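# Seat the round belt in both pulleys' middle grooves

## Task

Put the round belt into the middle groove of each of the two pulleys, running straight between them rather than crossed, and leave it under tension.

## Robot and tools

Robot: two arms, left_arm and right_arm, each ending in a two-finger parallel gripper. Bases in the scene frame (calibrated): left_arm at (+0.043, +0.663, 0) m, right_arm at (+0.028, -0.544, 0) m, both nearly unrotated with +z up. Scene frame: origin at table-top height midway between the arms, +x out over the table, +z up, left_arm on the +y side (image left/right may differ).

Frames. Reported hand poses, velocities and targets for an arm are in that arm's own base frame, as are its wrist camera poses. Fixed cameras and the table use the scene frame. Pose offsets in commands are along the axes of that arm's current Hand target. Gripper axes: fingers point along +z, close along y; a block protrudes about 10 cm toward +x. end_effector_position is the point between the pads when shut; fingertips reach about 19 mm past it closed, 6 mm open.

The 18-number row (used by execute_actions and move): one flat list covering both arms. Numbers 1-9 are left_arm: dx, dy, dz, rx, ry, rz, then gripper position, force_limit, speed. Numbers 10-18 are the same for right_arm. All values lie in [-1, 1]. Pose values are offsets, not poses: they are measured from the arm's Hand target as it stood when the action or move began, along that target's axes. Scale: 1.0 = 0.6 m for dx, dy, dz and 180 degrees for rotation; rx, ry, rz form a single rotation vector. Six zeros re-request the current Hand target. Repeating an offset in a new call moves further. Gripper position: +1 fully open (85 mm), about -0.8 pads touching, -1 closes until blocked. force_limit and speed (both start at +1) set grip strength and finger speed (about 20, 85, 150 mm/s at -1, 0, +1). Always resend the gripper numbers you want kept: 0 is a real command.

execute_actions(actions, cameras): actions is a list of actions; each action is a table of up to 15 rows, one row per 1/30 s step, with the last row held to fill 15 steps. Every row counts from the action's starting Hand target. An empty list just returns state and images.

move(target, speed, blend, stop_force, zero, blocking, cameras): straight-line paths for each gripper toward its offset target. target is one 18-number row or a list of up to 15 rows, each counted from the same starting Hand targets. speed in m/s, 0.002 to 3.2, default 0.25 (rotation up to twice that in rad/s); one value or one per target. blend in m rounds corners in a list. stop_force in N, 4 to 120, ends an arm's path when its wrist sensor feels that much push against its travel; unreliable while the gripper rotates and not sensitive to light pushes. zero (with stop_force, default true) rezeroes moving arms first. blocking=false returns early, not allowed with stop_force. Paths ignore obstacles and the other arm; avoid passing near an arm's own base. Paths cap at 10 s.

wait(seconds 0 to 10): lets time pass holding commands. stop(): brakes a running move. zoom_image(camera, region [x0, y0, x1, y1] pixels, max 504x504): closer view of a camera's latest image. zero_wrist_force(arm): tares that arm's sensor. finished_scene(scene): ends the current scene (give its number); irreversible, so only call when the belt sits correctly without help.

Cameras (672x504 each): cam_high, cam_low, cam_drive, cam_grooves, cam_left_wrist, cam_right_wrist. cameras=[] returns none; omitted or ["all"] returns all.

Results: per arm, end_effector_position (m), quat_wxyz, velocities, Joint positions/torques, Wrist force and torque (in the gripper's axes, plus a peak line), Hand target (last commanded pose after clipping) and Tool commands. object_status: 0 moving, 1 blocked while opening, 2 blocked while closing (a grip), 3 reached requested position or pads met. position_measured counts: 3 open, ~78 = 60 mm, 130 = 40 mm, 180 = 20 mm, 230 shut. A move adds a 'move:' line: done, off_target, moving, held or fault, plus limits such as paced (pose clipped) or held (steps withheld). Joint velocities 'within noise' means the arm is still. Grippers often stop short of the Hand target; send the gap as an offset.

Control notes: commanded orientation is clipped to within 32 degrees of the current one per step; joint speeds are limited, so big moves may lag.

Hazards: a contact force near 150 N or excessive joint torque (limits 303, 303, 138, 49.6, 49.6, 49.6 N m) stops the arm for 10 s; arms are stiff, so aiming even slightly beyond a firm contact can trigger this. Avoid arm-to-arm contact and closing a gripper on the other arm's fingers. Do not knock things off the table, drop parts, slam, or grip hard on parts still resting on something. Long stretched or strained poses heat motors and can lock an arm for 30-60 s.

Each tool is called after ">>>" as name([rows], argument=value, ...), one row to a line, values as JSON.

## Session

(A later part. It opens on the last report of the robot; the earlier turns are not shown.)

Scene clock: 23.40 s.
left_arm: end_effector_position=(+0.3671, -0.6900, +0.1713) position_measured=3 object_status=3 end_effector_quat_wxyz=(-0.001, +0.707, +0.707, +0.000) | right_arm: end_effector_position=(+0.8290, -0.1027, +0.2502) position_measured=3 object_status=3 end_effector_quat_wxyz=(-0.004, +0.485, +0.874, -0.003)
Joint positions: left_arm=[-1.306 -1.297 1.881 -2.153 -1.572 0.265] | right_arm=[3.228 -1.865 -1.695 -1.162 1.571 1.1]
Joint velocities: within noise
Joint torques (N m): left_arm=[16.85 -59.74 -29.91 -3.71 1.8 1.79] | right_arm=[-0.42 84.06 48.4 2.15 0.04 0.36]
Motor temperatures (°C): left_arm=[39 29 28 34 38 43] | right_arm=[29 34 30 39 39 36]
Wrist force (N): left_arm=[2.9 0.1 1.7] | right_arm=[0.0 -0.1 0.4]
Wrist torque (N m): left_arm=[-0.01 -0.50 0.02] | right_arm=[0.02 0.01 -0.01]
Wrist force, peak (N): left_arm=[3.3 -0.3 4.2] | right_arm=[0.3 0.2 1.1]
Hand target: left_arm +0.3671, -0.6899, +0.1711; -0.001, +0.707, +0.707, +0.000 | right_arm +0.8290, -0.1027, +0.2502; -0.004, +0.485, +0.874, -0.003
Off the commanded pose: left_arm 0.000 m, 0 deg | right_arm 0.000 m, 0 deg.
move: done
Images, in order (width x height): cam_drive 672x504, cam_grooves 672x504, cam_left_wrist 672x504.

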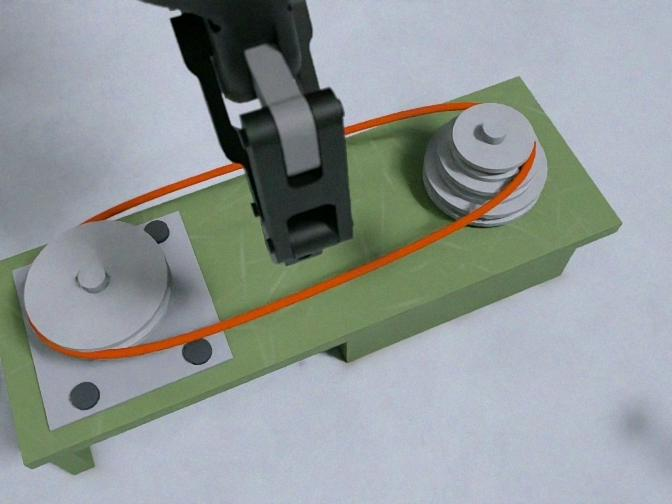

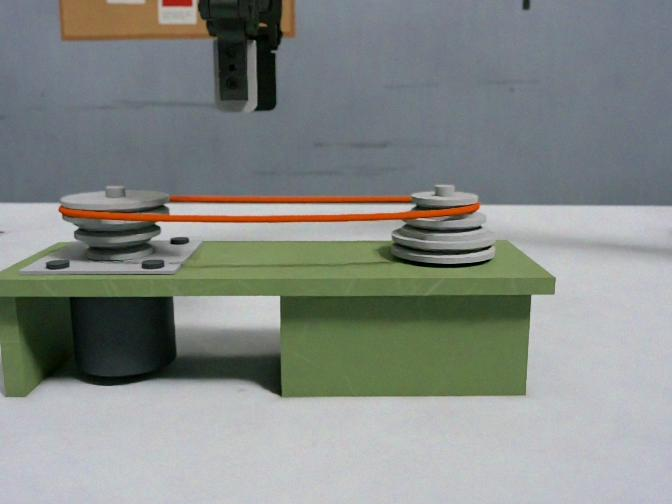

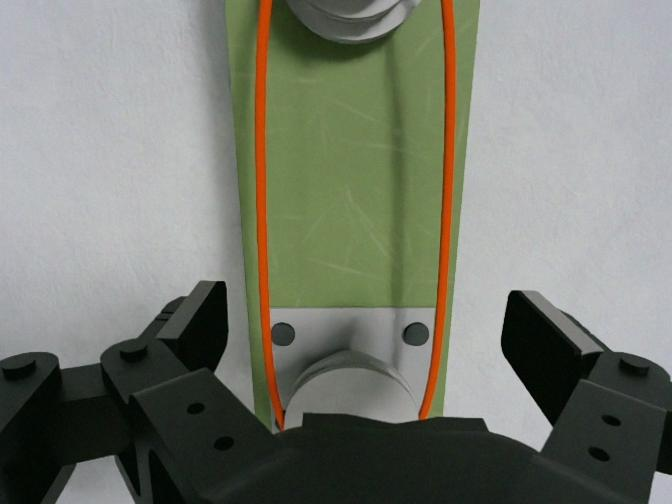

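>>> move([
  [-0.25,0,0,0,0,0,-1,0,0,0,0,0,0,0,0,1,1,1],
  [-0.25,0,0.0817,0,0,0,-1,0,0,0,0,0,0,0,0,1,1,1],
], cameras=["cam_grooves","cam_drive","cam_left_wrist"])

>>> zoom_image(camera="cam_grooves", region=[0, 80, 300, 300])

Scene clock: 25.20 s.
left_arm: end_effector_position=(+0.3670, -0.8399, +0.1220) position_measured=232 object_status=3 end_effector_quat_wxyz=(-0.001, +0.707, +0.707, +0.000) | right_arm: end_effector_position=(+0.8290, -0.1027, +0.2502) position_measured=3 object_status=3 end_effector_quat_wxyz=(-0.004, +0.485, +0.874, -0.003)
Joint positions: left_arm=[-1.35 -1.06 1.631 -2.14 -1.572 0.221] | right_arm=[3.228 -1.865 -1.695 -1.162 1.571 1.1]
Joint velocities: within noise
Joint torques (N m): left_arm=[16.48 -82.5 -39.84 -6.75 -3.08 2.25] | right_arm=[-3.03 84.01 47.97 2.22 0.08 0.23]
Motor temperatures (°C): left_arm=[39 29 28 34 38 43] | right_arm=[29 34 30 39 39 36]
Wrist force (N): left_arm=[2.9 0.1 1.7] | right_arm=[0.0 0.0 0.9]
Wrist torque (N m): left_arm=[-0.03 -0.47 0.07] | right_arm=[0.03 0.02 -0.01]
Wrist force, peak (N): left_arm=[3.2 0.1 6.5] | right_arm=[0.3 -0.3 0.9]
Hand target: left_arm +0.3670, -0.8399, +0.1219; -0.001, +0.707, +0.707, +0.000 | right_arm +0.8290, -0.1027, +0.2502; -0.004, +0.485, +0.874, -0.003
Off the commanded pose: left_arm 0.000 m, 0 deg | right_arm 0.000 m, 0 deg.
move: done
Images, in order (width x height): cam_drive 672x504, cam_grooves 672x504, cam_left_wrist 672x504.

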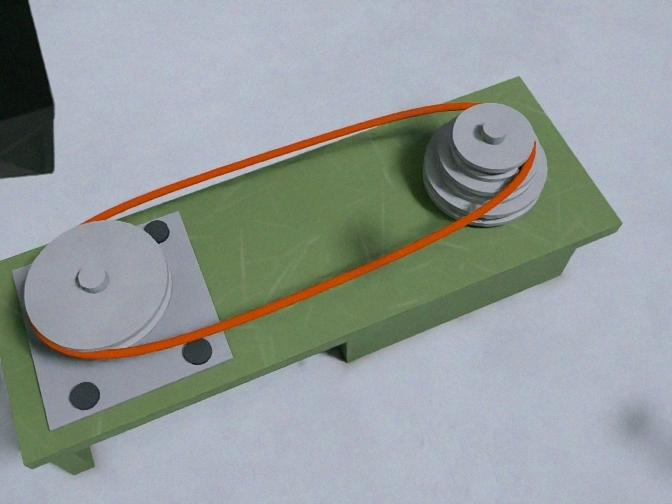

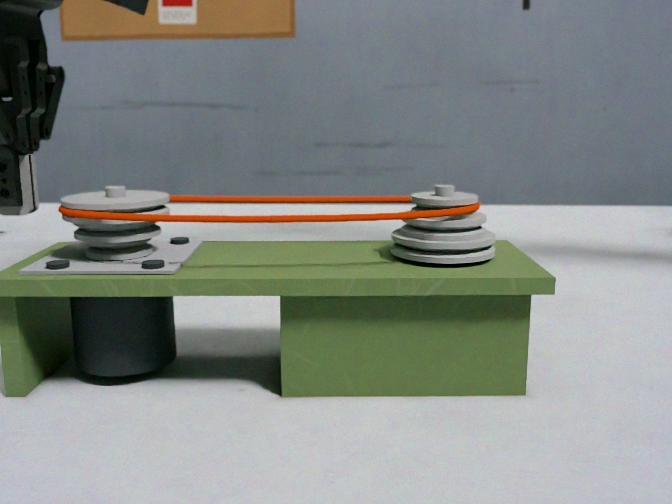

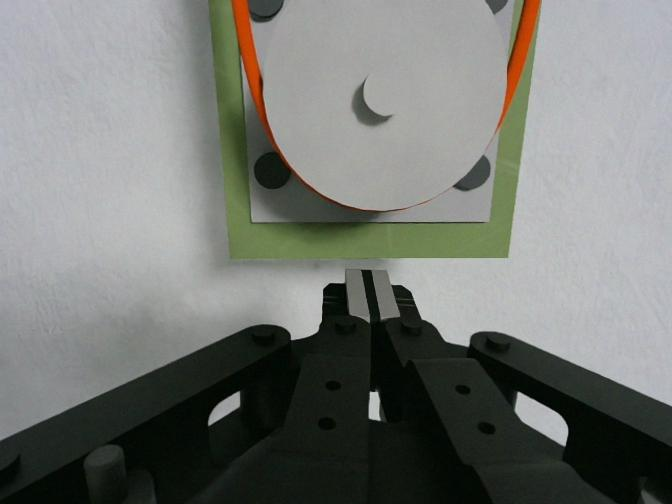

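Scaled by 1.680 from the camera's 672x504 image, which has a finer 960x720 frame.

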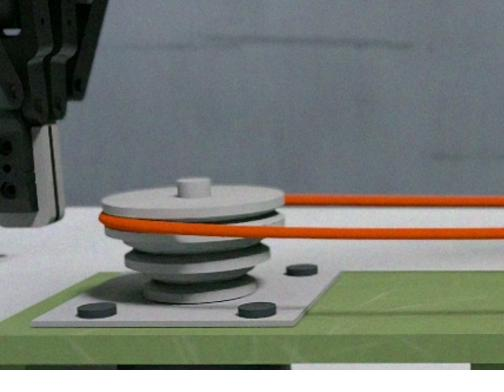

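>>> move(target=[0.0633,0,0,0,0,0,-1,0,0,0,0,0,0,0,0,1,1,1], speed=0.03, stop_force=45, cameras=["cam_grooves","cam_drive","cam_left_wrist"])

Scene clock: 27.93 s.
left_arm: end_effector_position=(+0.3670, -0.8064, +0.1220) position_measured=232 object_status=3 end_effector_quat_wxyz=(-0.001, +0.707, +0.707, +0.000) | right_arm: end_effector_position=(+0.8290, -0.1027, +0.2502) position_measured=3 object_status=3 end_effector_quat_wxyz=(-0.004, +0.485, +0.874, -0.003)
Joint positions: left_arm=[-1.341 -1.102 1.699 -2.166 -1.573 0.23] | right_arm=[3.228 -1.865 -1.695 -1.162 1.571 1.1]
Joint velocities: within noise
Joint torques (N m): left_arm=[-4.09 -67.8 -16.92 3.7 4.19 -2.64] | right_arm=[-2.23 84.45 48.6 1.83 -0.1 0.22]
Motor temperatures (°C): left_arm=[39 29 28 34 38 43] | right_arm=[29 34 30 39 39 36]
Wrist force (N): left_arm=[-31.2 -0.4 9.5] | right_arm=[-0.3 0.0 0.7]
Wrist torque (N m): left_arm=[-0.04 -1.07 0.07] | right_arm=[0.02 0.07 -0.01]
Wrist force, peak (N): left_arm=[-66.3 -2.2 23.8] | right_arm=[0.2 0.1 1.1]
Hand target: left_arm +0.3670, -0.8064, +0.1220; -0.001, +0.707, +0.707, +0.000 (not the last commanded pose) | right_arm +0.8290, -0.1027, +0.2502; -0.004, +0.485, +0.874, -0.003
Off the commanded pose: left_arm 0.005 m, 0 deg | right_arm 0.000 m, 0 deg.
move: contact (left_arm)
Images, in order (width x height): cam_drive 672x504, cam_grooves 672x504, cam_left_wrist 672x504.

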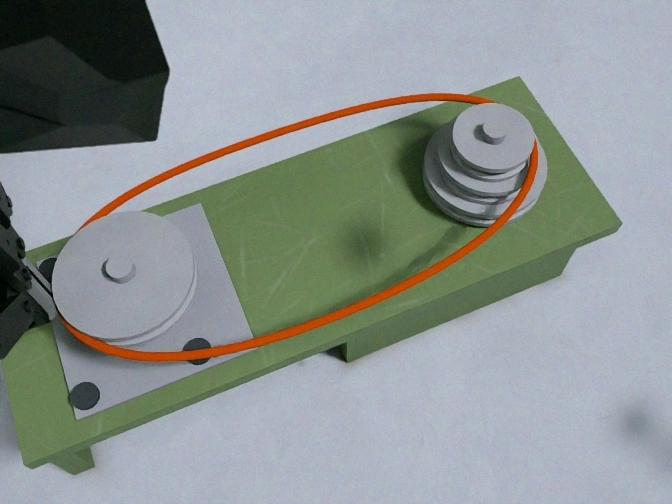

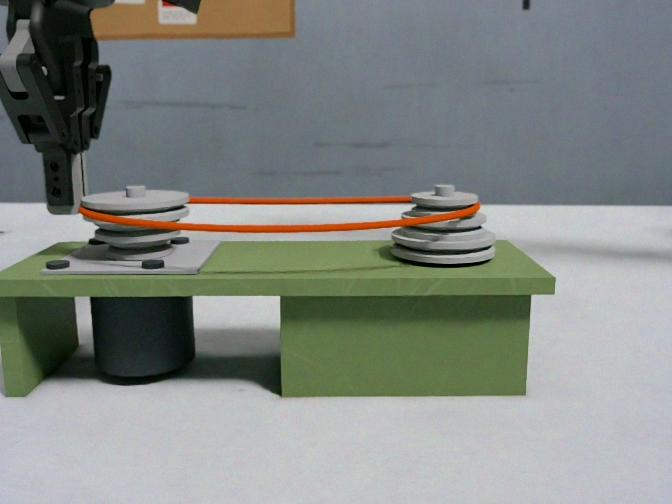

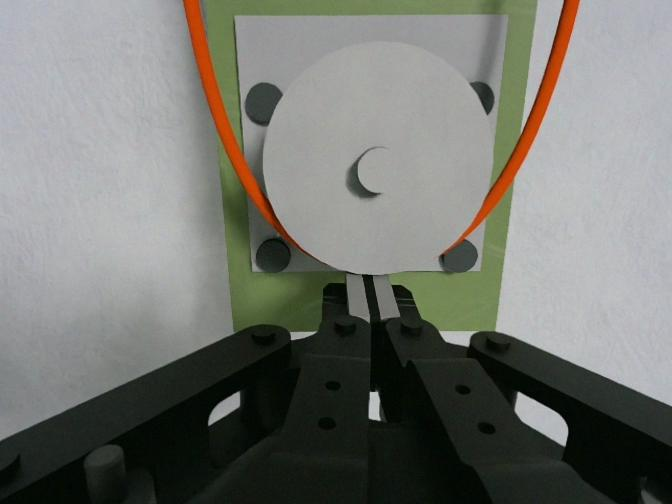

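>>> move([
  [-0.0167,0,0,0,0,0,-1,0,0,0,0,0,0,0,0,1,1,1],
  [-0.0167,0,-0.0833,0,0,0,-1,0,0,0,0,0,0,0,0,1,1,1],
  [0.309,0,-0.0633,0,0,0,1,0,0,0,0,0,0,0,0,1,1,1],
], cameras=["cam_grooves","cam_drive","cam_left_wrist"])

>>> zoom_image(camera="cam_grooves", region=[40, 80, 540, 300])

Scene clock: 31.43 s.
left_arm: end_effector_position=(+0.3671, -0.6211, +0.1602) position_measured=3 object_status=0 end_effector_quat_wxyz=(-0.001, +0.707, +0.707, +0.000) | right_arm: end_effector_position=(+0.8290, -0.1027, +0.2502) position_measured=3 object_status=3 end_effector_quat_wxyz=(-0.004, +0.485, +0.874, -0.003)
Joint positions: left_arm=[-1.28 -1.375 2.006 -2.201 -1.572 0.291] | right_arm=[3.228 -1.865 -1.695 -1.162 1.571 1.1]
Joint velocities: within noise
Joint torques (N m): left_arm=[-17.82 -82.95 -29.45 -5.53 2.27 -2.89] | right_arm=[-2.27 85.38 48.49 2.65 0 0.17]
Motor temperatures (°C): left_arm=[39 29 28 34 38 43] | right_arm=[29 34 30 39 39 36]
Wrist force (N): left_arm=[2.7 -0.2 1.8] | right_arm=[0.0 0.1 0.8]
Wrist torque (N m): left_arm=[-0.07 -0.45 0.01] | right_arm=[0.06 0.01 -0.01]
Wrist force, peak (N): left_arm=[-31.4 -0.4 9.4] | right_arm=[-0.1 0.1 1.1]
Hand target: left_arm +0.3671, -0.6211, +0.1602; -0.001, +0.707, +0.707, +0.000 | right_arm +0.8290, -0.1027, +0.2502; -0.004, +0.485, +0.874, -0.003
Off the commanded pose: left_arm 0.000 m, 0 deg | right_arm 0.000 m, 0 deg.
move: done
Images, in order (width x height): cam_drive 672x504, cam_grooves 672x504, cam_left_wrist 672x504.

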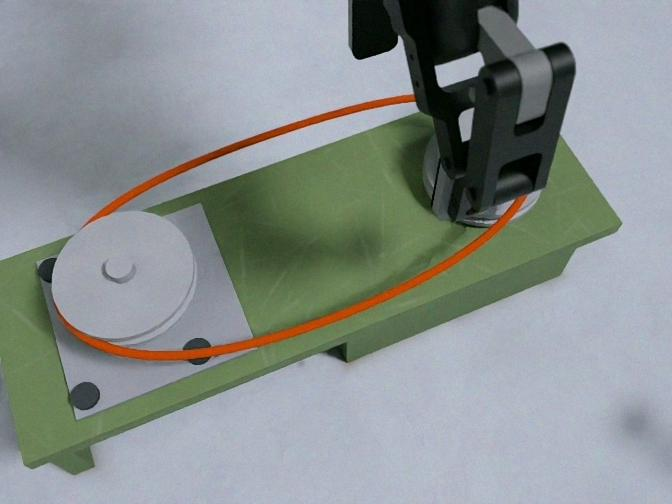

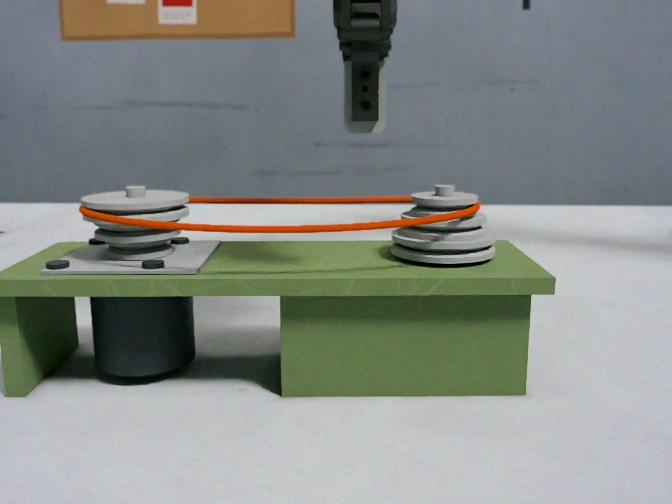

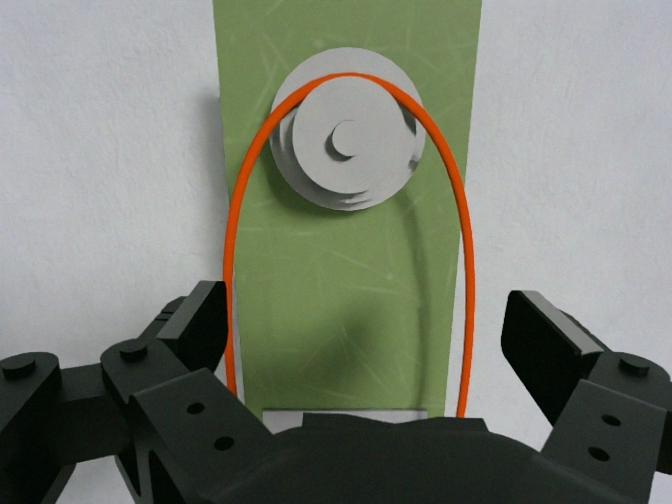

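Scaled by 1.008 from the camera's 672x504 image, which has a finer 960x720 frame.

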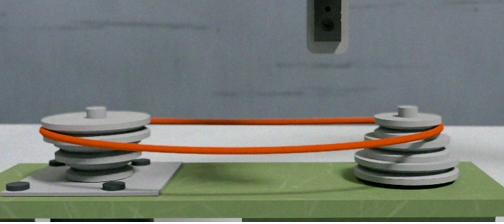

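>>> move([
  [0.085,-0.0067,0,0,0,0,1,0,0,0,0,0,0,0,0,1,1,1],
  [0.085,-0.0067,0.1,0,0,0,1,0,0,0,0,0,0,0,0,1,1,1],
], speed=0.07, stop_force=8, cameras=["cam_grooves","cam_drive","cam_left_wrist"])

>>> zoom_image(camera="cam_grooves", region=[340, 120, 540, 290])

Scene clock: 34.57 s.
left_arm: end_effector_position=(+0.3629, -0.5700, +0.1002) position_measured=3 object_status=3 end_effector_quat_wxyz=(-0.001, +0.707, +0.707, +0.000) | right_arm: end_effector_position=(+0.8290, -0.1027, +0.2502) position_measured=3 object_status=3 end_effector_quat_wxyz=(-0.004, +0.485, +0.874, -0.003)
Joint positions: left_arm=[-1.264 -1.37 2.137 -2.337 -1.572 0.307] | right_arm=[3.228 -1.865 -1.695 -1.162 1.571 1.1]
Joint velocities: within noise
Joint torques (N m): left_arm=[-12.88 -77.61 -45.68 -5.97 0.81 -2.13] | right_arm=[-2.43 85.66 47.5 2.92 -0.06 0.18]
Motor temperatures (°C): left_arm=[39 29 28 34 38 43] | right_arm=[29 34 30 39 38 36]
Wrist force (N): left_arm=[2.7 -0.4 1.8] | right_arm=[-0.1 0.1 0.8]
Wrist torque (N m): left_arm=[-0.09 -0.44 0.02] | right_arm=[0.05 0.04 -0.01]
Wrist force, peak (N): left_arm=[4.3 -0.3 0.2] | right_arm=[0.0 -0.5 1.1]
Hand target: left_arm +0.3629, -0.5700, +0.1002; -0.001, +0.707, +0.707, +0.000 | right_arm +0.8290, -0.1027, +0.2502; -0.004, +0.485, +0.874, -0.003
Off the commanded pose: left_arm 0.000 m, 0 deg | right_arm 0.000 m, 0 deg.
move: done
Images, in order (width x height): cam_drive 672x504, cam_grooves 672x504, cam_left_wrist 672x504.

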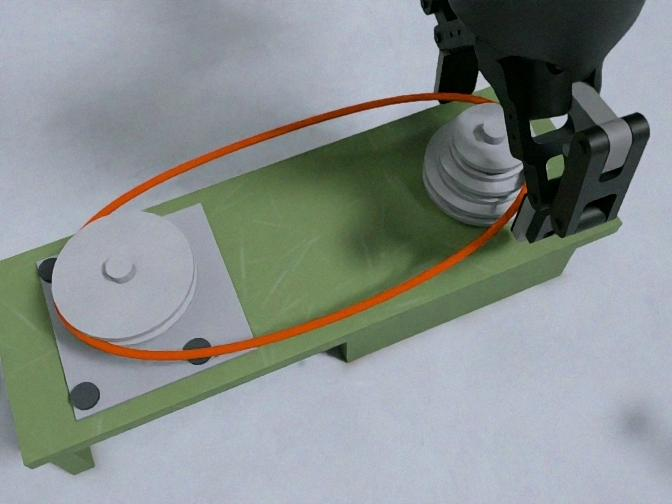

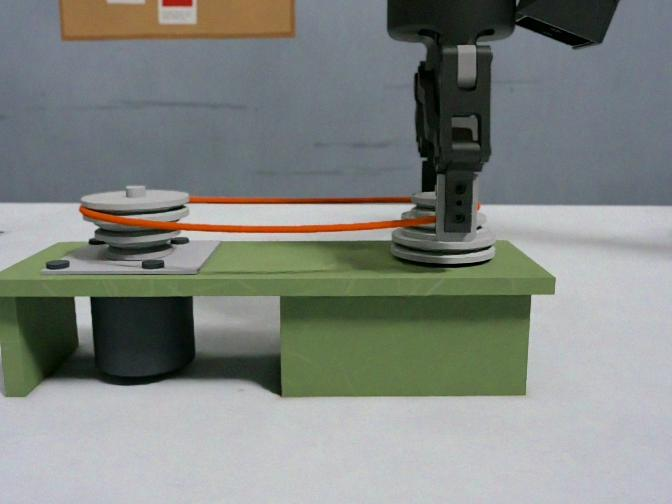

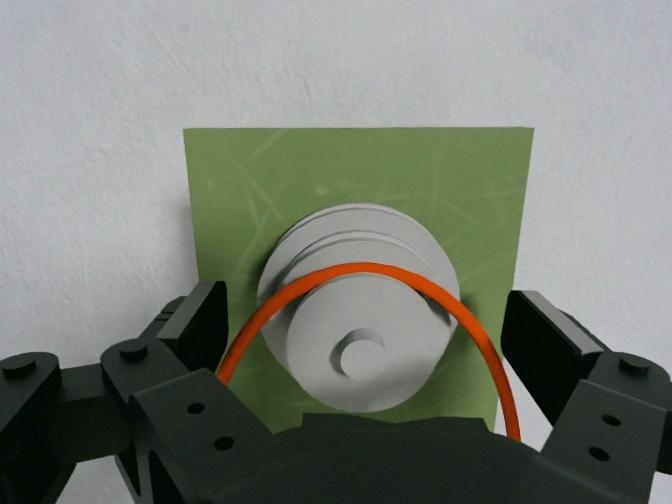

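Scaled by 2.520 from the camera's 672x504 image, which has a finer 960x720 frame.

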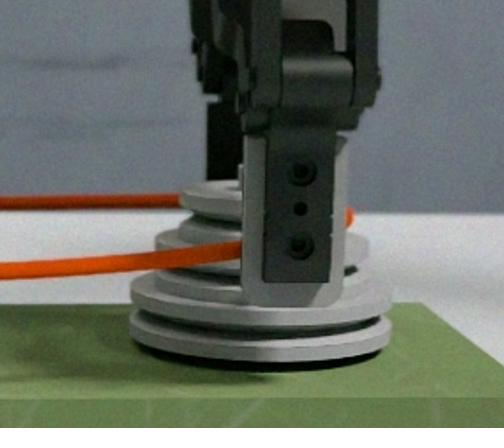

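>>> move([
  [0,0,0,0,0,0,0.7,0,-0.8,0,0,0,0,0,0,1,1,1],
  [-0.0917,0,0,0,0,0,0.7,0,-0.8,0,0,0,0,0,0,1,1,1],
  [-0.0917,0,0,0,0,0,-1,-0.3,-0.8,0,0,0,0,0,0,1,1,1],
], speed=0.1, cameras=["cam_grooves","cam_drive","cam_left_wrist"])

>>> zoom_image(camera="cam_grooves", region=[300, 120, 540, 290])

>>> zoom_image(camera="cam_drive", region=[300, 60, 600, 290])

Scene clock: 38.60 s.
left_arm: end_effector_position=(+0.3629, -0.6250, +0.1002) position_measured=213 object_status=2 end_effector_quat_wxyz=(-0.001, +0.707, +0.707, +0.000) | right_arm: end_effector_position=(+0.8290, -0.1027, +0.2502) position_measured=3 object_status=3 end_effector_quat_wxyz=(-0.004, +0.485, +0.874, -0.003)
Joint positions: left_arm=[-1.287 -1.303 2.048 -2.314 -1.572 0.284] | right_arm=[3.228 -1.865 -1.695 -1.162 1.571 1.1]
Joint velocities: within noise
Joint torques (N m): left_arm=[16.27 -83.02 -27.68 -4.85 -2.77 2.28] | right_arm=[-3.06 85.2 47.14 3.29 -0.22 0.04]
Motor temperatures (°C): left_arm=[39 29 28 34 38 43] | right_arm=[29 34 30 39 38 36]
Wrist force (N): left_arm=[5.1 -0.4 -1.9] | right_arm=[-0.2 -0.1 0.8]
Wrist torque (N m): left_arm=[-0.06 -0.43 0.02] | right_arm=[0.02 0.05 -0.01]
Wrist force, peak (N): left_arm=[5.4 -0.1 -1.9] | right_arm=[0.0 -0.4 1.2]
Hand target: left_arm +0.3629, -0.6250, +0.1002; -0.001, +0.707, +0.707, +0.000 | right_arm +0.8290, -0.1027, +0.2502; -0.004, +0.485, +0.874, -0.003
Off the commanded pose: left_arm 0.000 m, 0 deg | right_arm 0.000 m, 0 deg.
move: done
Images, in order (width x height): cam_drive 672x504, cam_grooves 672x504, cam_left_wrist 672x504.

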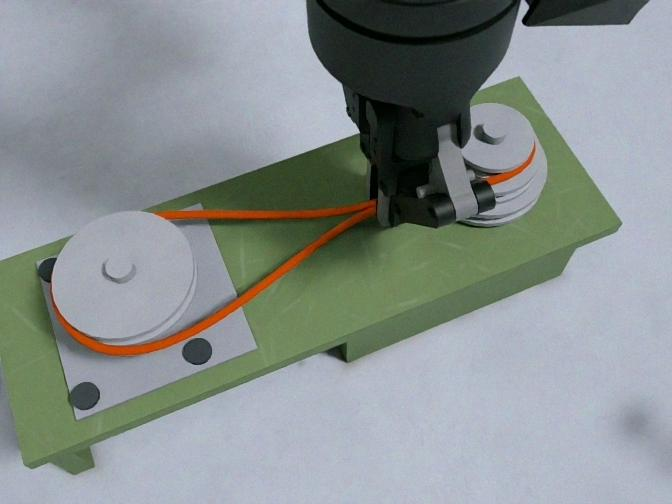

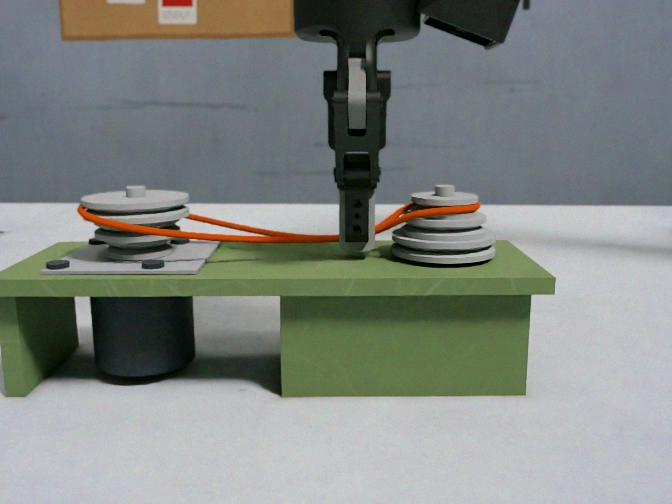

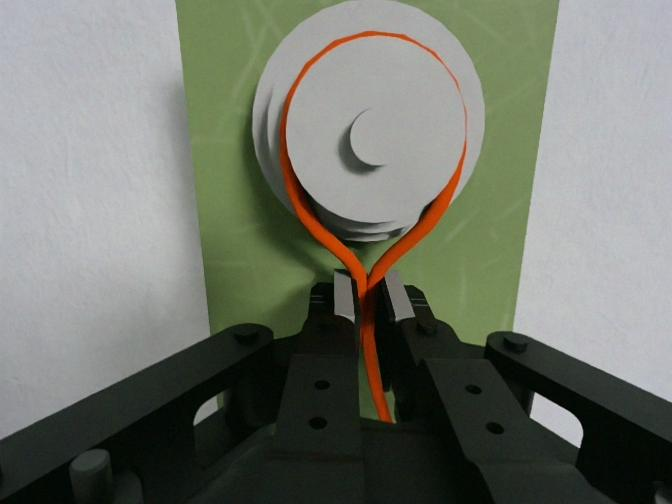

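Scaled by 2.100 from the camera's 672x504 image, which has a finer 960x720 frame.

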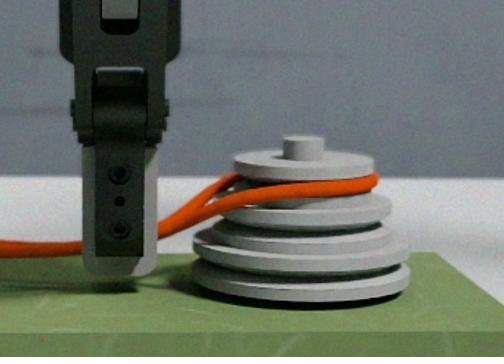

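Scaled by 1.680 from the camera's 672x504 image, which has a finer 960x720 frame.

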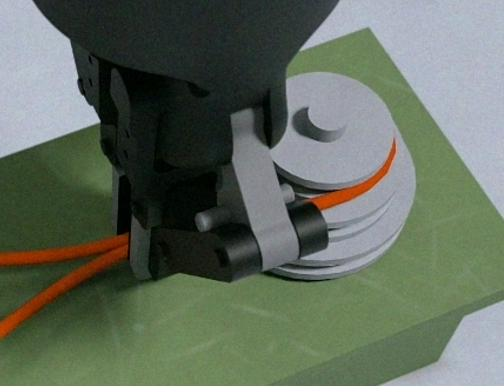

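>>> move([
  [0,0,0,0,0,0,-0.3,-0.3,-0.6,0,0,0,0,0,0,1,1,1],
  [-0.058,0,0,0,0,0,-0.3,-0.3,-0.6,0,0,0,0,0,0,1,1,1],
  [-0.058,0,0,0,0,0,-1,-0.3,-0.8,0,0,0,0,0,0,1,1,1],
], speed=0.1, cameras=["cam_grooves","cam_drive","cam_left_wrist"])

>>> move(target=[0.04,0,0,0,0,0,-1,-0.3,-0.8,0,0,0,0,0,0,1,1,1], speed=0.05, cameras=["cam_grooves","cam_drive","cam_left_wrist"])

>>> zoom_image(camera="cam_grooves", region=[300, 120, 540, 290])

Scene clock: 41.27 s.
left_arm: end_effector_position=(+0.3629, -0.6598, +0.1001) position_measured=222 object_status=2 end_effector_quat_wxyz=(-0.001, +0.707, +0.707, +0.000) | right_arm: end_effector_position=(+0.8290, -0.1027, +0.2502) position_measured=3 object_status=3 end_effector_quat_wxyz=(-0.004, +0.485, +0.874, -0.003)
Joint positions: left_arm=[-1.301 -1.262 1.989 -2.297 -1.572 0.27] | right_arm=[3.228 -1.865 -1.695 -1.162 1.571 1.1]
Joint velocities: within noise
Joint torques (N m): left_arm=[17.34 -91.35 -27.1 -5.77 -2.48 1.87] | right_arm=[-2.2 85.53 47.12 3.41 -0.11 0.06]
Motor temperatures (°C): left_arm=[39 29 28 34 38 43] | right_arm=[29 34 30 39 38 36]
Wrist force (N): left_arm=[3.4 0.2 1.4] | right_arm=[0.3 0.2 0.7]
Wrist torque (N m): left_arm=[0.01 -0.52 0.01] | right_arm=[0.08 -0.03 -0.01]
Wrist force, peak (N): left_arm=[5.4 0.1 -2.1] | right_arm=[0.1 -0.2 1.3]
Hand target: left_arm +0.3629, -0.6598, +0.1001; -0.001, +0.707, +0.707, +0.000 | right_arm +0.8290, -0.1027, +0.2502; -0.004, +0.485, +0.874, -0.003
Off the commanded pose: left_arm 0.000 m, 0 deg | right_arm 0.000 m, 0 deg.
move: done
Images, in order (width x height): cam_drive 672x504, cam_grooves 672x504, cam_left_wrist 672x504.

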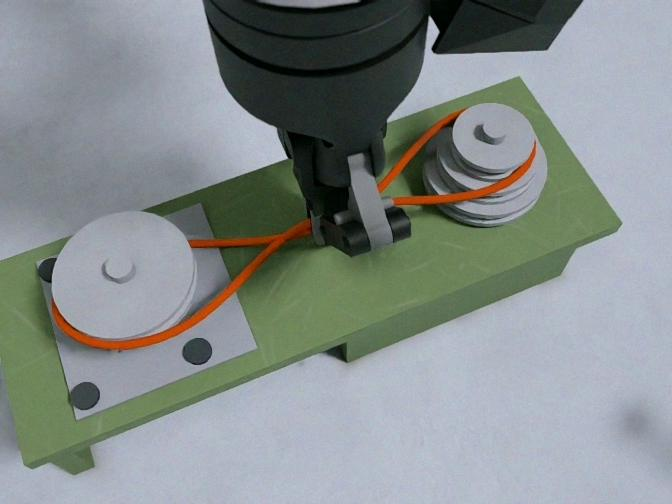

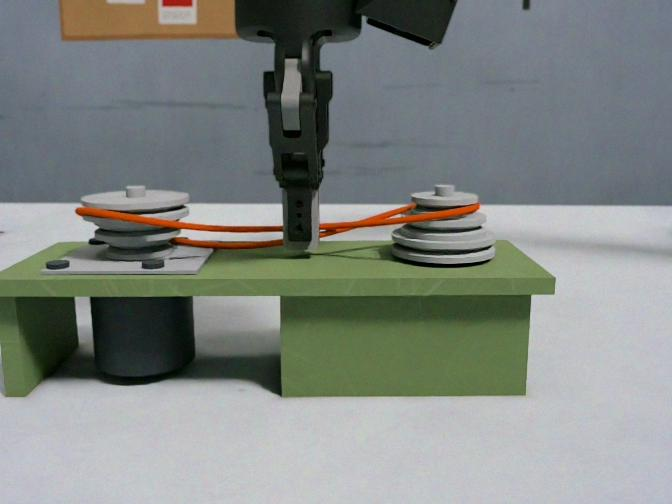

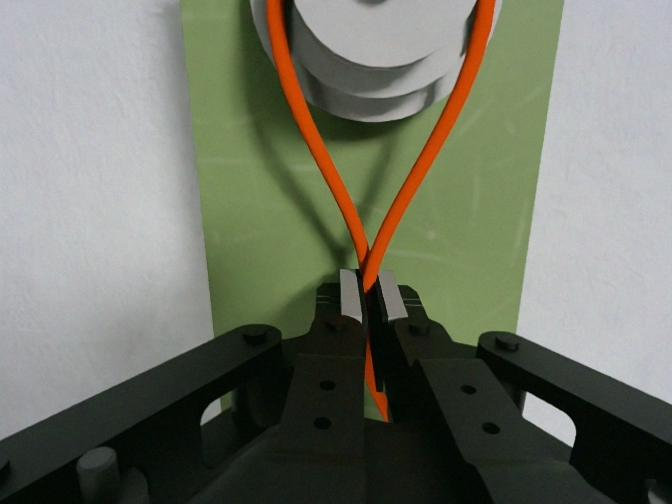

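Scene clock: 42.00 s.
left_arm: end_effector_position=(+0.3630, -0.6357, +0.1003) position_measured=222 object_status=2 end_effector_quat_wxyz=(-0.001, +0.707, +0.707, +0.000) end_effector_velocity=(+0.002, -0.003, +0.002) end_effector_angular_velocity=(-0.002, +0.000, +0.002) | right_arm: end_effector_position=(+0.8290, -0.1027, +0.2502) position_measured=3 object_status=3 end_effector_quat_wxyz=(-0.004, +0.485, +0.874, -0.003)
Joint positions: left_arm=[-1.291 -1.291 2.03 -2.309 -1.573 0.279] | right_arm=[3.228 -1.865 -1.695 -1.162 1.571 1.1]
Joint velocities: left_arm=[0.001 0.002 -0.006 0.003 -0.001 -0.001] | right_arm=[within noise]
Joint torques (N m): left_arm=[2.76 -40.13 -19.43 10.49 1.61 -2.07] | right_arm=[-2.85 85.81 46.82 3.51 0.01 0.21]
Motor temperatures (°C): left_arm=[39 29 28 34 38 43] | right_arm=[29 34 30 39 38 36]
Wrist force (N): left_arm=[-41.5 2.4 -0.3] | right_arm=[0.1 0.0 0.6]
Wrist torque (N m): left_arm=[0.05 -1.07 -0.01] | right_arm=[0.03 0.00 -0.01]
Wrist force, peak (N): left_arm=[-42.0 2.3 0.3] | right_arm=[-0.1 0.0 1.0]
Hand target: left_arm +0.3629, -0.6358, +0.1002; -0.001, +0.707, +0.707, +0.000 | right_arm +0.8290, -0.1027, +0.2502; -0.004, +0.485, +0.874, -0.003
Off the commanded pose: left_arm 0.000 m, 0 deg | right_arm 0.000 m, 0 deg.
move: done
Images, in order (width x height): cam_drive 672x504, cam_grooves 672x504, cam_left_wrist 672x504.

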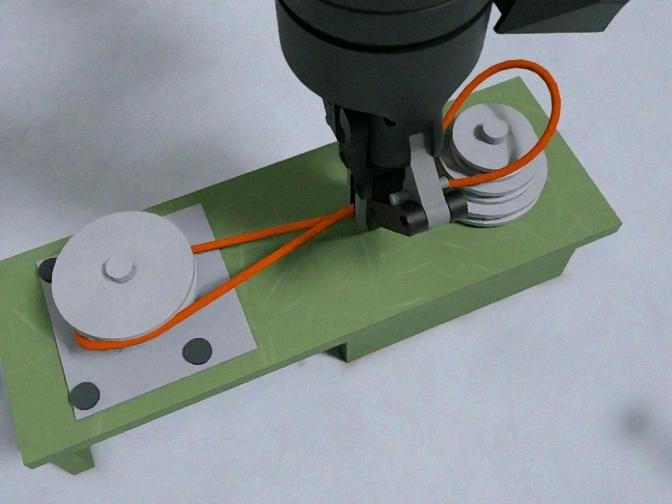

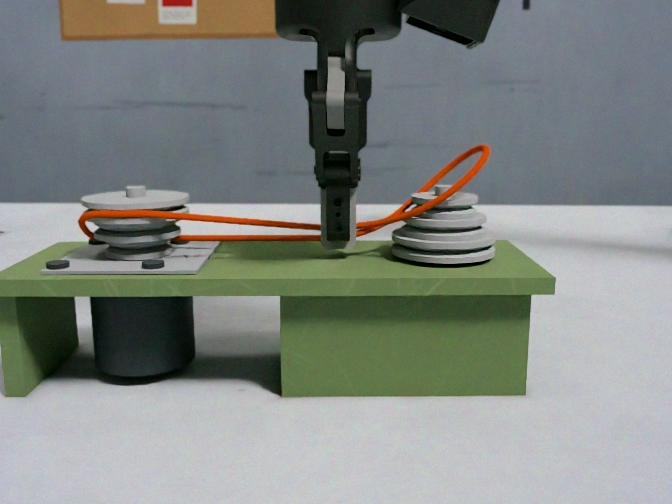

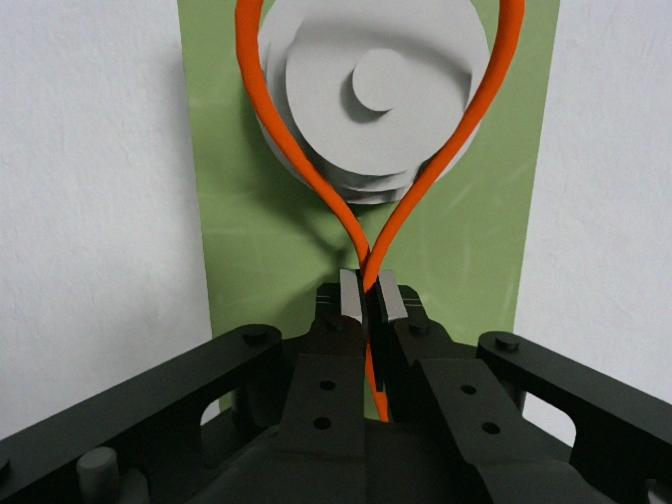

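Scaled by 2.100 from the camera's 672x504 image, which has a finer 960x720 frame.

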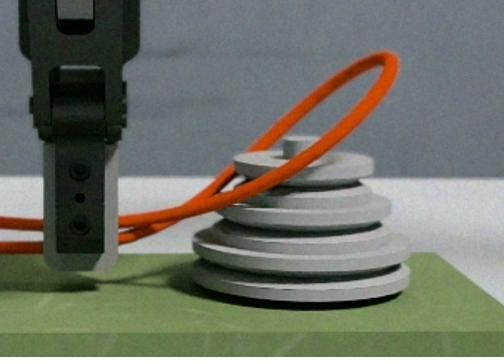

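>>> move(target=[-0.008,0,0,0,-0.11,0,-1,-0.3,-0.8,0,0,0,0,0,0,1,1,1], speed=0.15, cameras=["cam_grooves","cam_drive","cam_left_wrist"])

>>> zoom_image(camera="cam_grooves", region=[300, 120, 540, 290])

Scene clock: 44.17 s.
left_arm: end_effector_position=(+0.3630, -0.6405, +0.1000) position_measured=222 object_status=2 end_effector_quat_wxyz=(+0.120, +0.697, +0.697, -0.122) | right_arm: end_effector_position=(+0.8290, -0.1027, +0.2502) position_measured=3 object_status=3 end_effector_quat_wxyz=(-0.004, +0.485, +0.874, -0.003)
Joint positions: left_arm=[-1.251 -1.31 2.2 -2.788 -1.679 0.301] | right_arm=[3.228 -1.865 -1.695 -1.162 1.571 1.1]
Joint velocities: within noise
Joint torques (N m): left_arm=[-13.31 -61.65 -35.66 -4.65 2.41 -1.38] | right_arm=[-3.86 85.2 47.6 3.83 0.01 0.19]
Motor temperatures (°C): left_arm=[39 29 28 34 38 43] | right_arm=[29 34 30 39 38 36]
Wrist force (N): left_arm=[-7.2 0.7 5.4] | right_arm=[0.0 -0.2 0.6]
Wrist torque (N m): left_arm=[-0.02 -0.74 0.02] | right_arm=[0.00 0.03 -0.01]
Wrist force, peak (N): left_arm=[-41.3 2.0 0.1] | right_arm=[-0.2 -0.1 1.1]
Hand target: left_arm +0.3629, -0.6406, +0.1002; +0.121, +0.697, +0.697, -0.122 | right_arm +0.8290, -0.1027, +0.2502; -0.004, +0.485, +0.874, -0.003
Off the commanded pose: left_arm 0.000 m, 0 deg | right_arm 0.000 m, 0 deg.
move: done
Images, in order (width x height): cam_drive 672x504, cam_grooves 672x504, cam_left_wrist 672x504.

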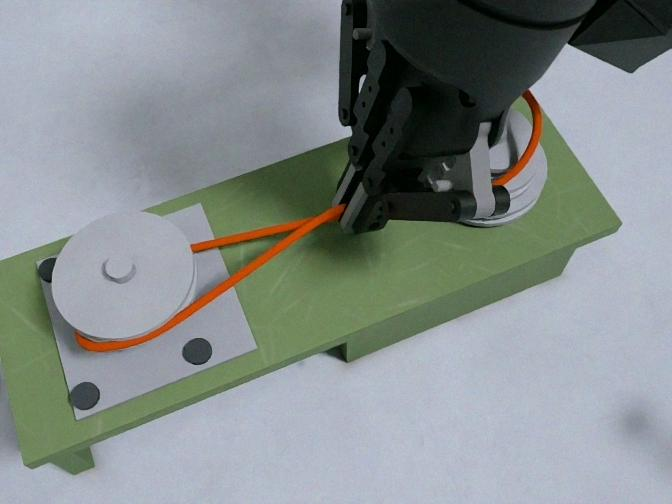

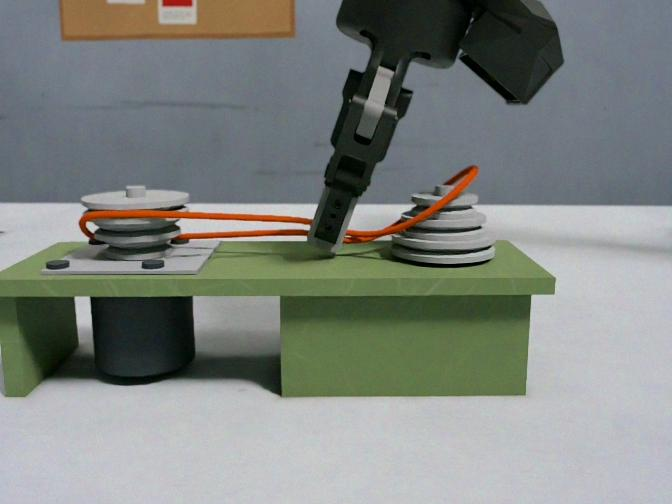

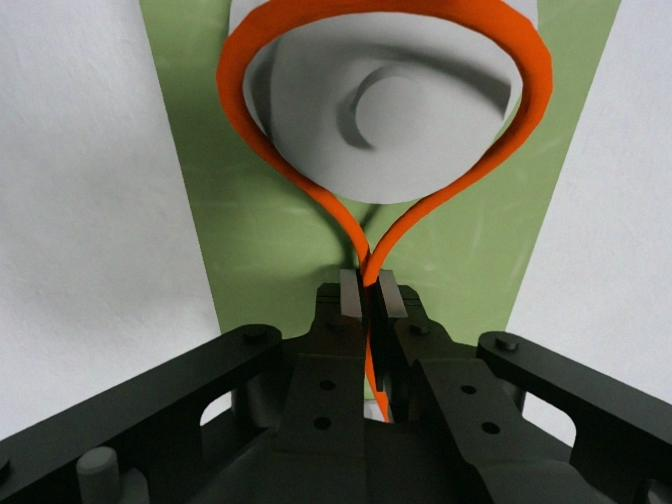

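Scaled by 2.100 from the camera's 672x504 image, which has a finer 960x720 frame.

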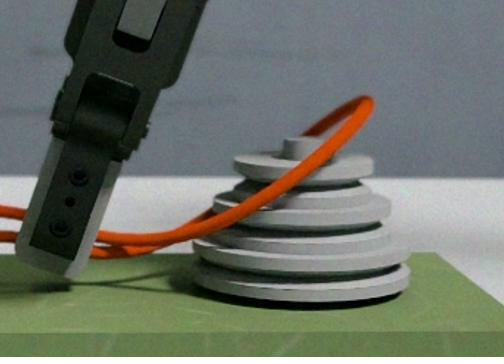

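>>> move(target=[0.0068,0,-0.0202,0,-0.083,0,-1,-0.3,-0.8,0,0,0,0,0,0,1,1,1], speed=0.15, cameras=["cam_grooves","cam_drive","cam_left_wrist"])

>>> zoom_image(camera="cam_grooves", region=[300, 120, 540, 290])

Scene clock: 45.63 s.
left_arm: end_effector_position=(+0.3630, -0.6326, +0.1100) position_measured=222 object_status=2 end_effector_quat_wxyz=(+0.210, +0.675, +0.675, -0.211) | right_arm: end_effector_position=(+0.8290, -0.1027, +0.2502) position_measured=3 object_status=3 end_effector_quat_wxyz=(-0.004, +0.485, +0.874, -0.003)
Joint positions: left_arm=[-1.211 -1.283 2.313 -3.174 -1.774 0.299] | right_arm=[3.228 -1.865 -1.695 -1.162 1.571 1.1]
Joint velocities: within noise
Joint torques (N m): left_arm=[-5.75 -76.93 -22.14 -2.46 2.68 1.57] | right_arm=[-2.75 84.63 46.04 3.8 0.08 -0.03]
Motor temperatures (°C): left_arm=[39 29 28 34 38 43] | right_arm=[29 34 30 39 38 36]
Wrist force (N): left_arm=[-21.0 1.6 23.7] | right_arm=[0.1 0.1 0.8]
Wrist torque (N m): left_arm=[0.00 -0.96 -0.02] | right_arm=[0.06 0.01 -0.01]
Wrist force, peak (N): left_arm=[-20.8 2.4 25.1] | right_arm=[0.0 0.2 1.0]
Hand target: left_arm +0.3629, -0.6327, +0.1102; +0.210, +0.675, +0.675, -0.211 | right_arm +0.8290, -0.1027, +0.2502; -0.004, +0.485, +0.874, -0.003
Off the commanded pose: left_arm 0.000 m, 0 deg | right_arm 0.000 m, 0 deg.
move: done
Images, in order (width x height): cam_drive 672x504, cam_grooves 672x504, cam_left_wrist 672x504.

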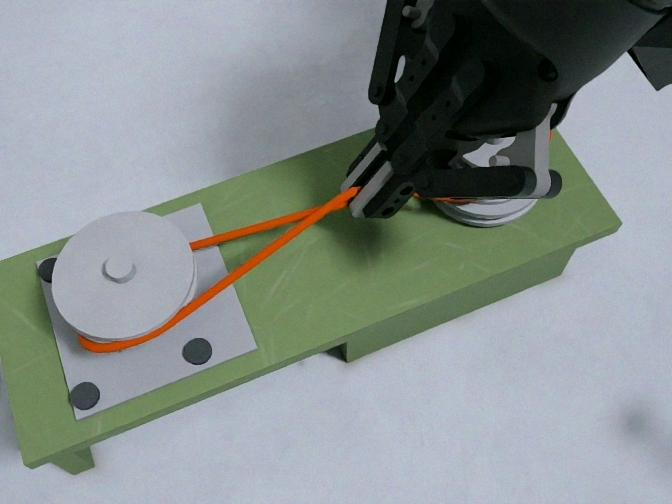

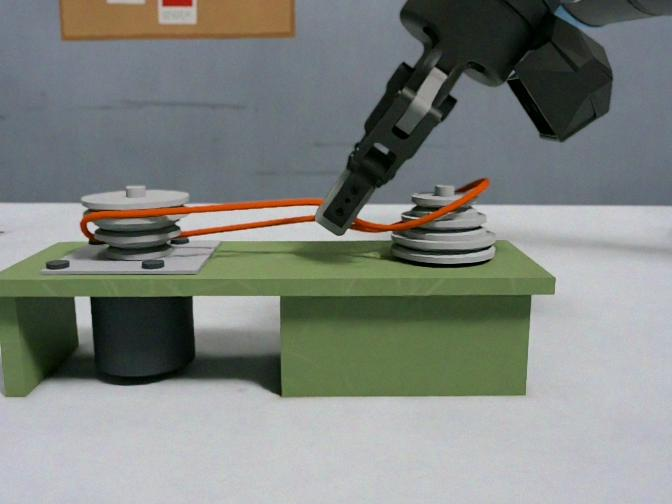

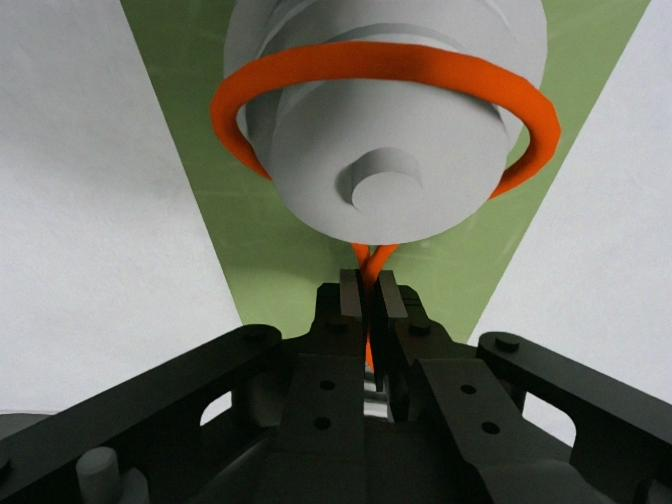

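Scaled by 2.100 from the camera's 672x504 image, which has a finer 960x720 frame.

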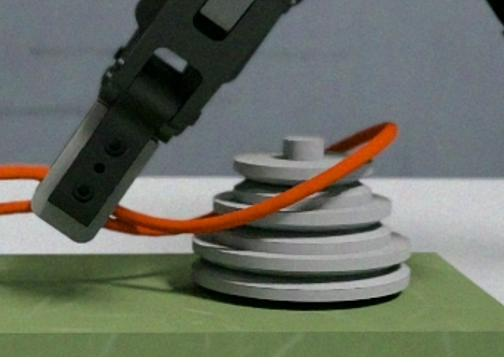

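>>> move(target=[-0.0022,0,-0.0148,0,-0.055,0,-1,-0.3,-0.8,0,0,0,0,0,0,1,1,1], speed=0.15, cameras=["cam_grooves","cam_drive","cam_left_wrist"])

>>> zoom_image(camera="cam_grooves", region=[300, 120, 540, 290])

Scene clock: 46.83 s.
left_arm: end_effector_position=(+0.3630, -0.6286, +0.1181) position_measured=222 object_status=2 end_effector_quat_wxyz=(+0.267, +0.654, +0.655, -0.269) | right_arm: end_effector_position=(+0.8290, -0.1027, +0.2502) position_measured=3 object_status=3 end_effector_quat_wxyz=(-0.004, +0.485, +0.874, -0.003)
Joint positions: left_arm=[-1.183 -1.229 2.365 -3.446 -1.841 0.282] | right_arm=[3.228 -1.865 -1.695 -1.162 1.571 1.1]
Joint velocities: within noise
Joint torques (N m): left_arm=[-5.5 -77.09 -23.6 -4.82 2.08 2.36] | right_arm=[-3.15 86.79 47.1 4.21 0.02 0.12]
Motor temperatures (°C): left_arm=[39 29 28 34 38 43] | right_arm=[29 34 30 39 38 36]
Wrist force (N): left_arm=[-12.9 1.7 25.9] | right_arm=[0.0 0.0 0.6]
Wrist torque (N m): left_arm=[0.00 -0.89 -0.02] | right_arm=[0.05 0.03 -0.01]
Wrist force, peak (N): left_arm=[-19.9 2.1 25.5] | right_arm=[0.1 -0.2 1.3]
Hand target: left_arm +0.3630, -0.6287, +0.1182; +0.268, +0.654, +0.654, -0.269 | right_arm +0.8290, -0.1027, +0.2502; -0.004, +0.485, +0.874, -0.003
Off the commanded pose: left_arm 0.000 m, 0 deg | right_arm 0.000 m, 0 deg.
move: done
Images, in order (width x height): cam_drive 672x504, cam_grooves 672x504, cam_left_wrist 672x504.

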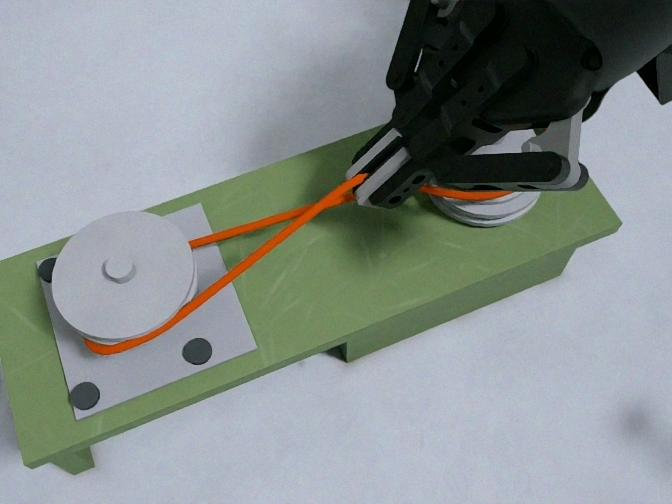

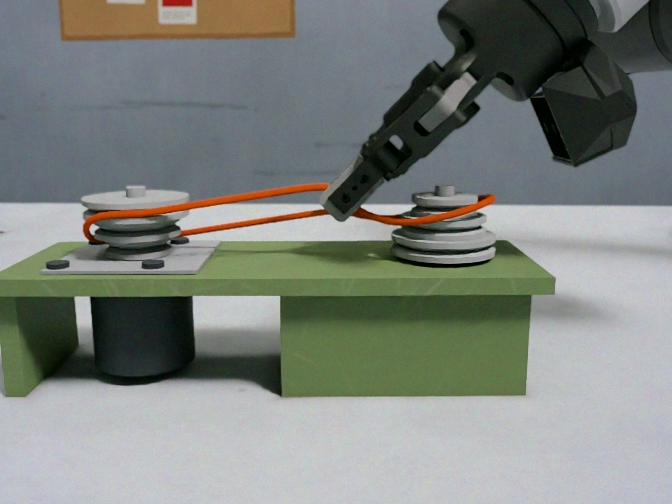

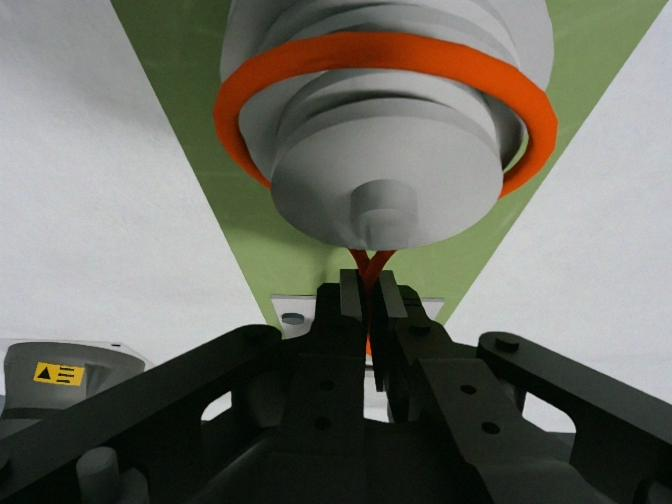

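Scaled by 2.100 from the camera's 672x504 image, which has a finer 960x720 frame.

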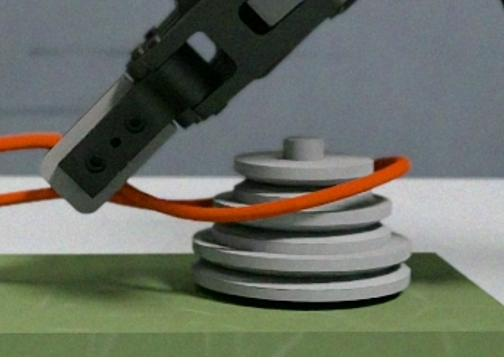

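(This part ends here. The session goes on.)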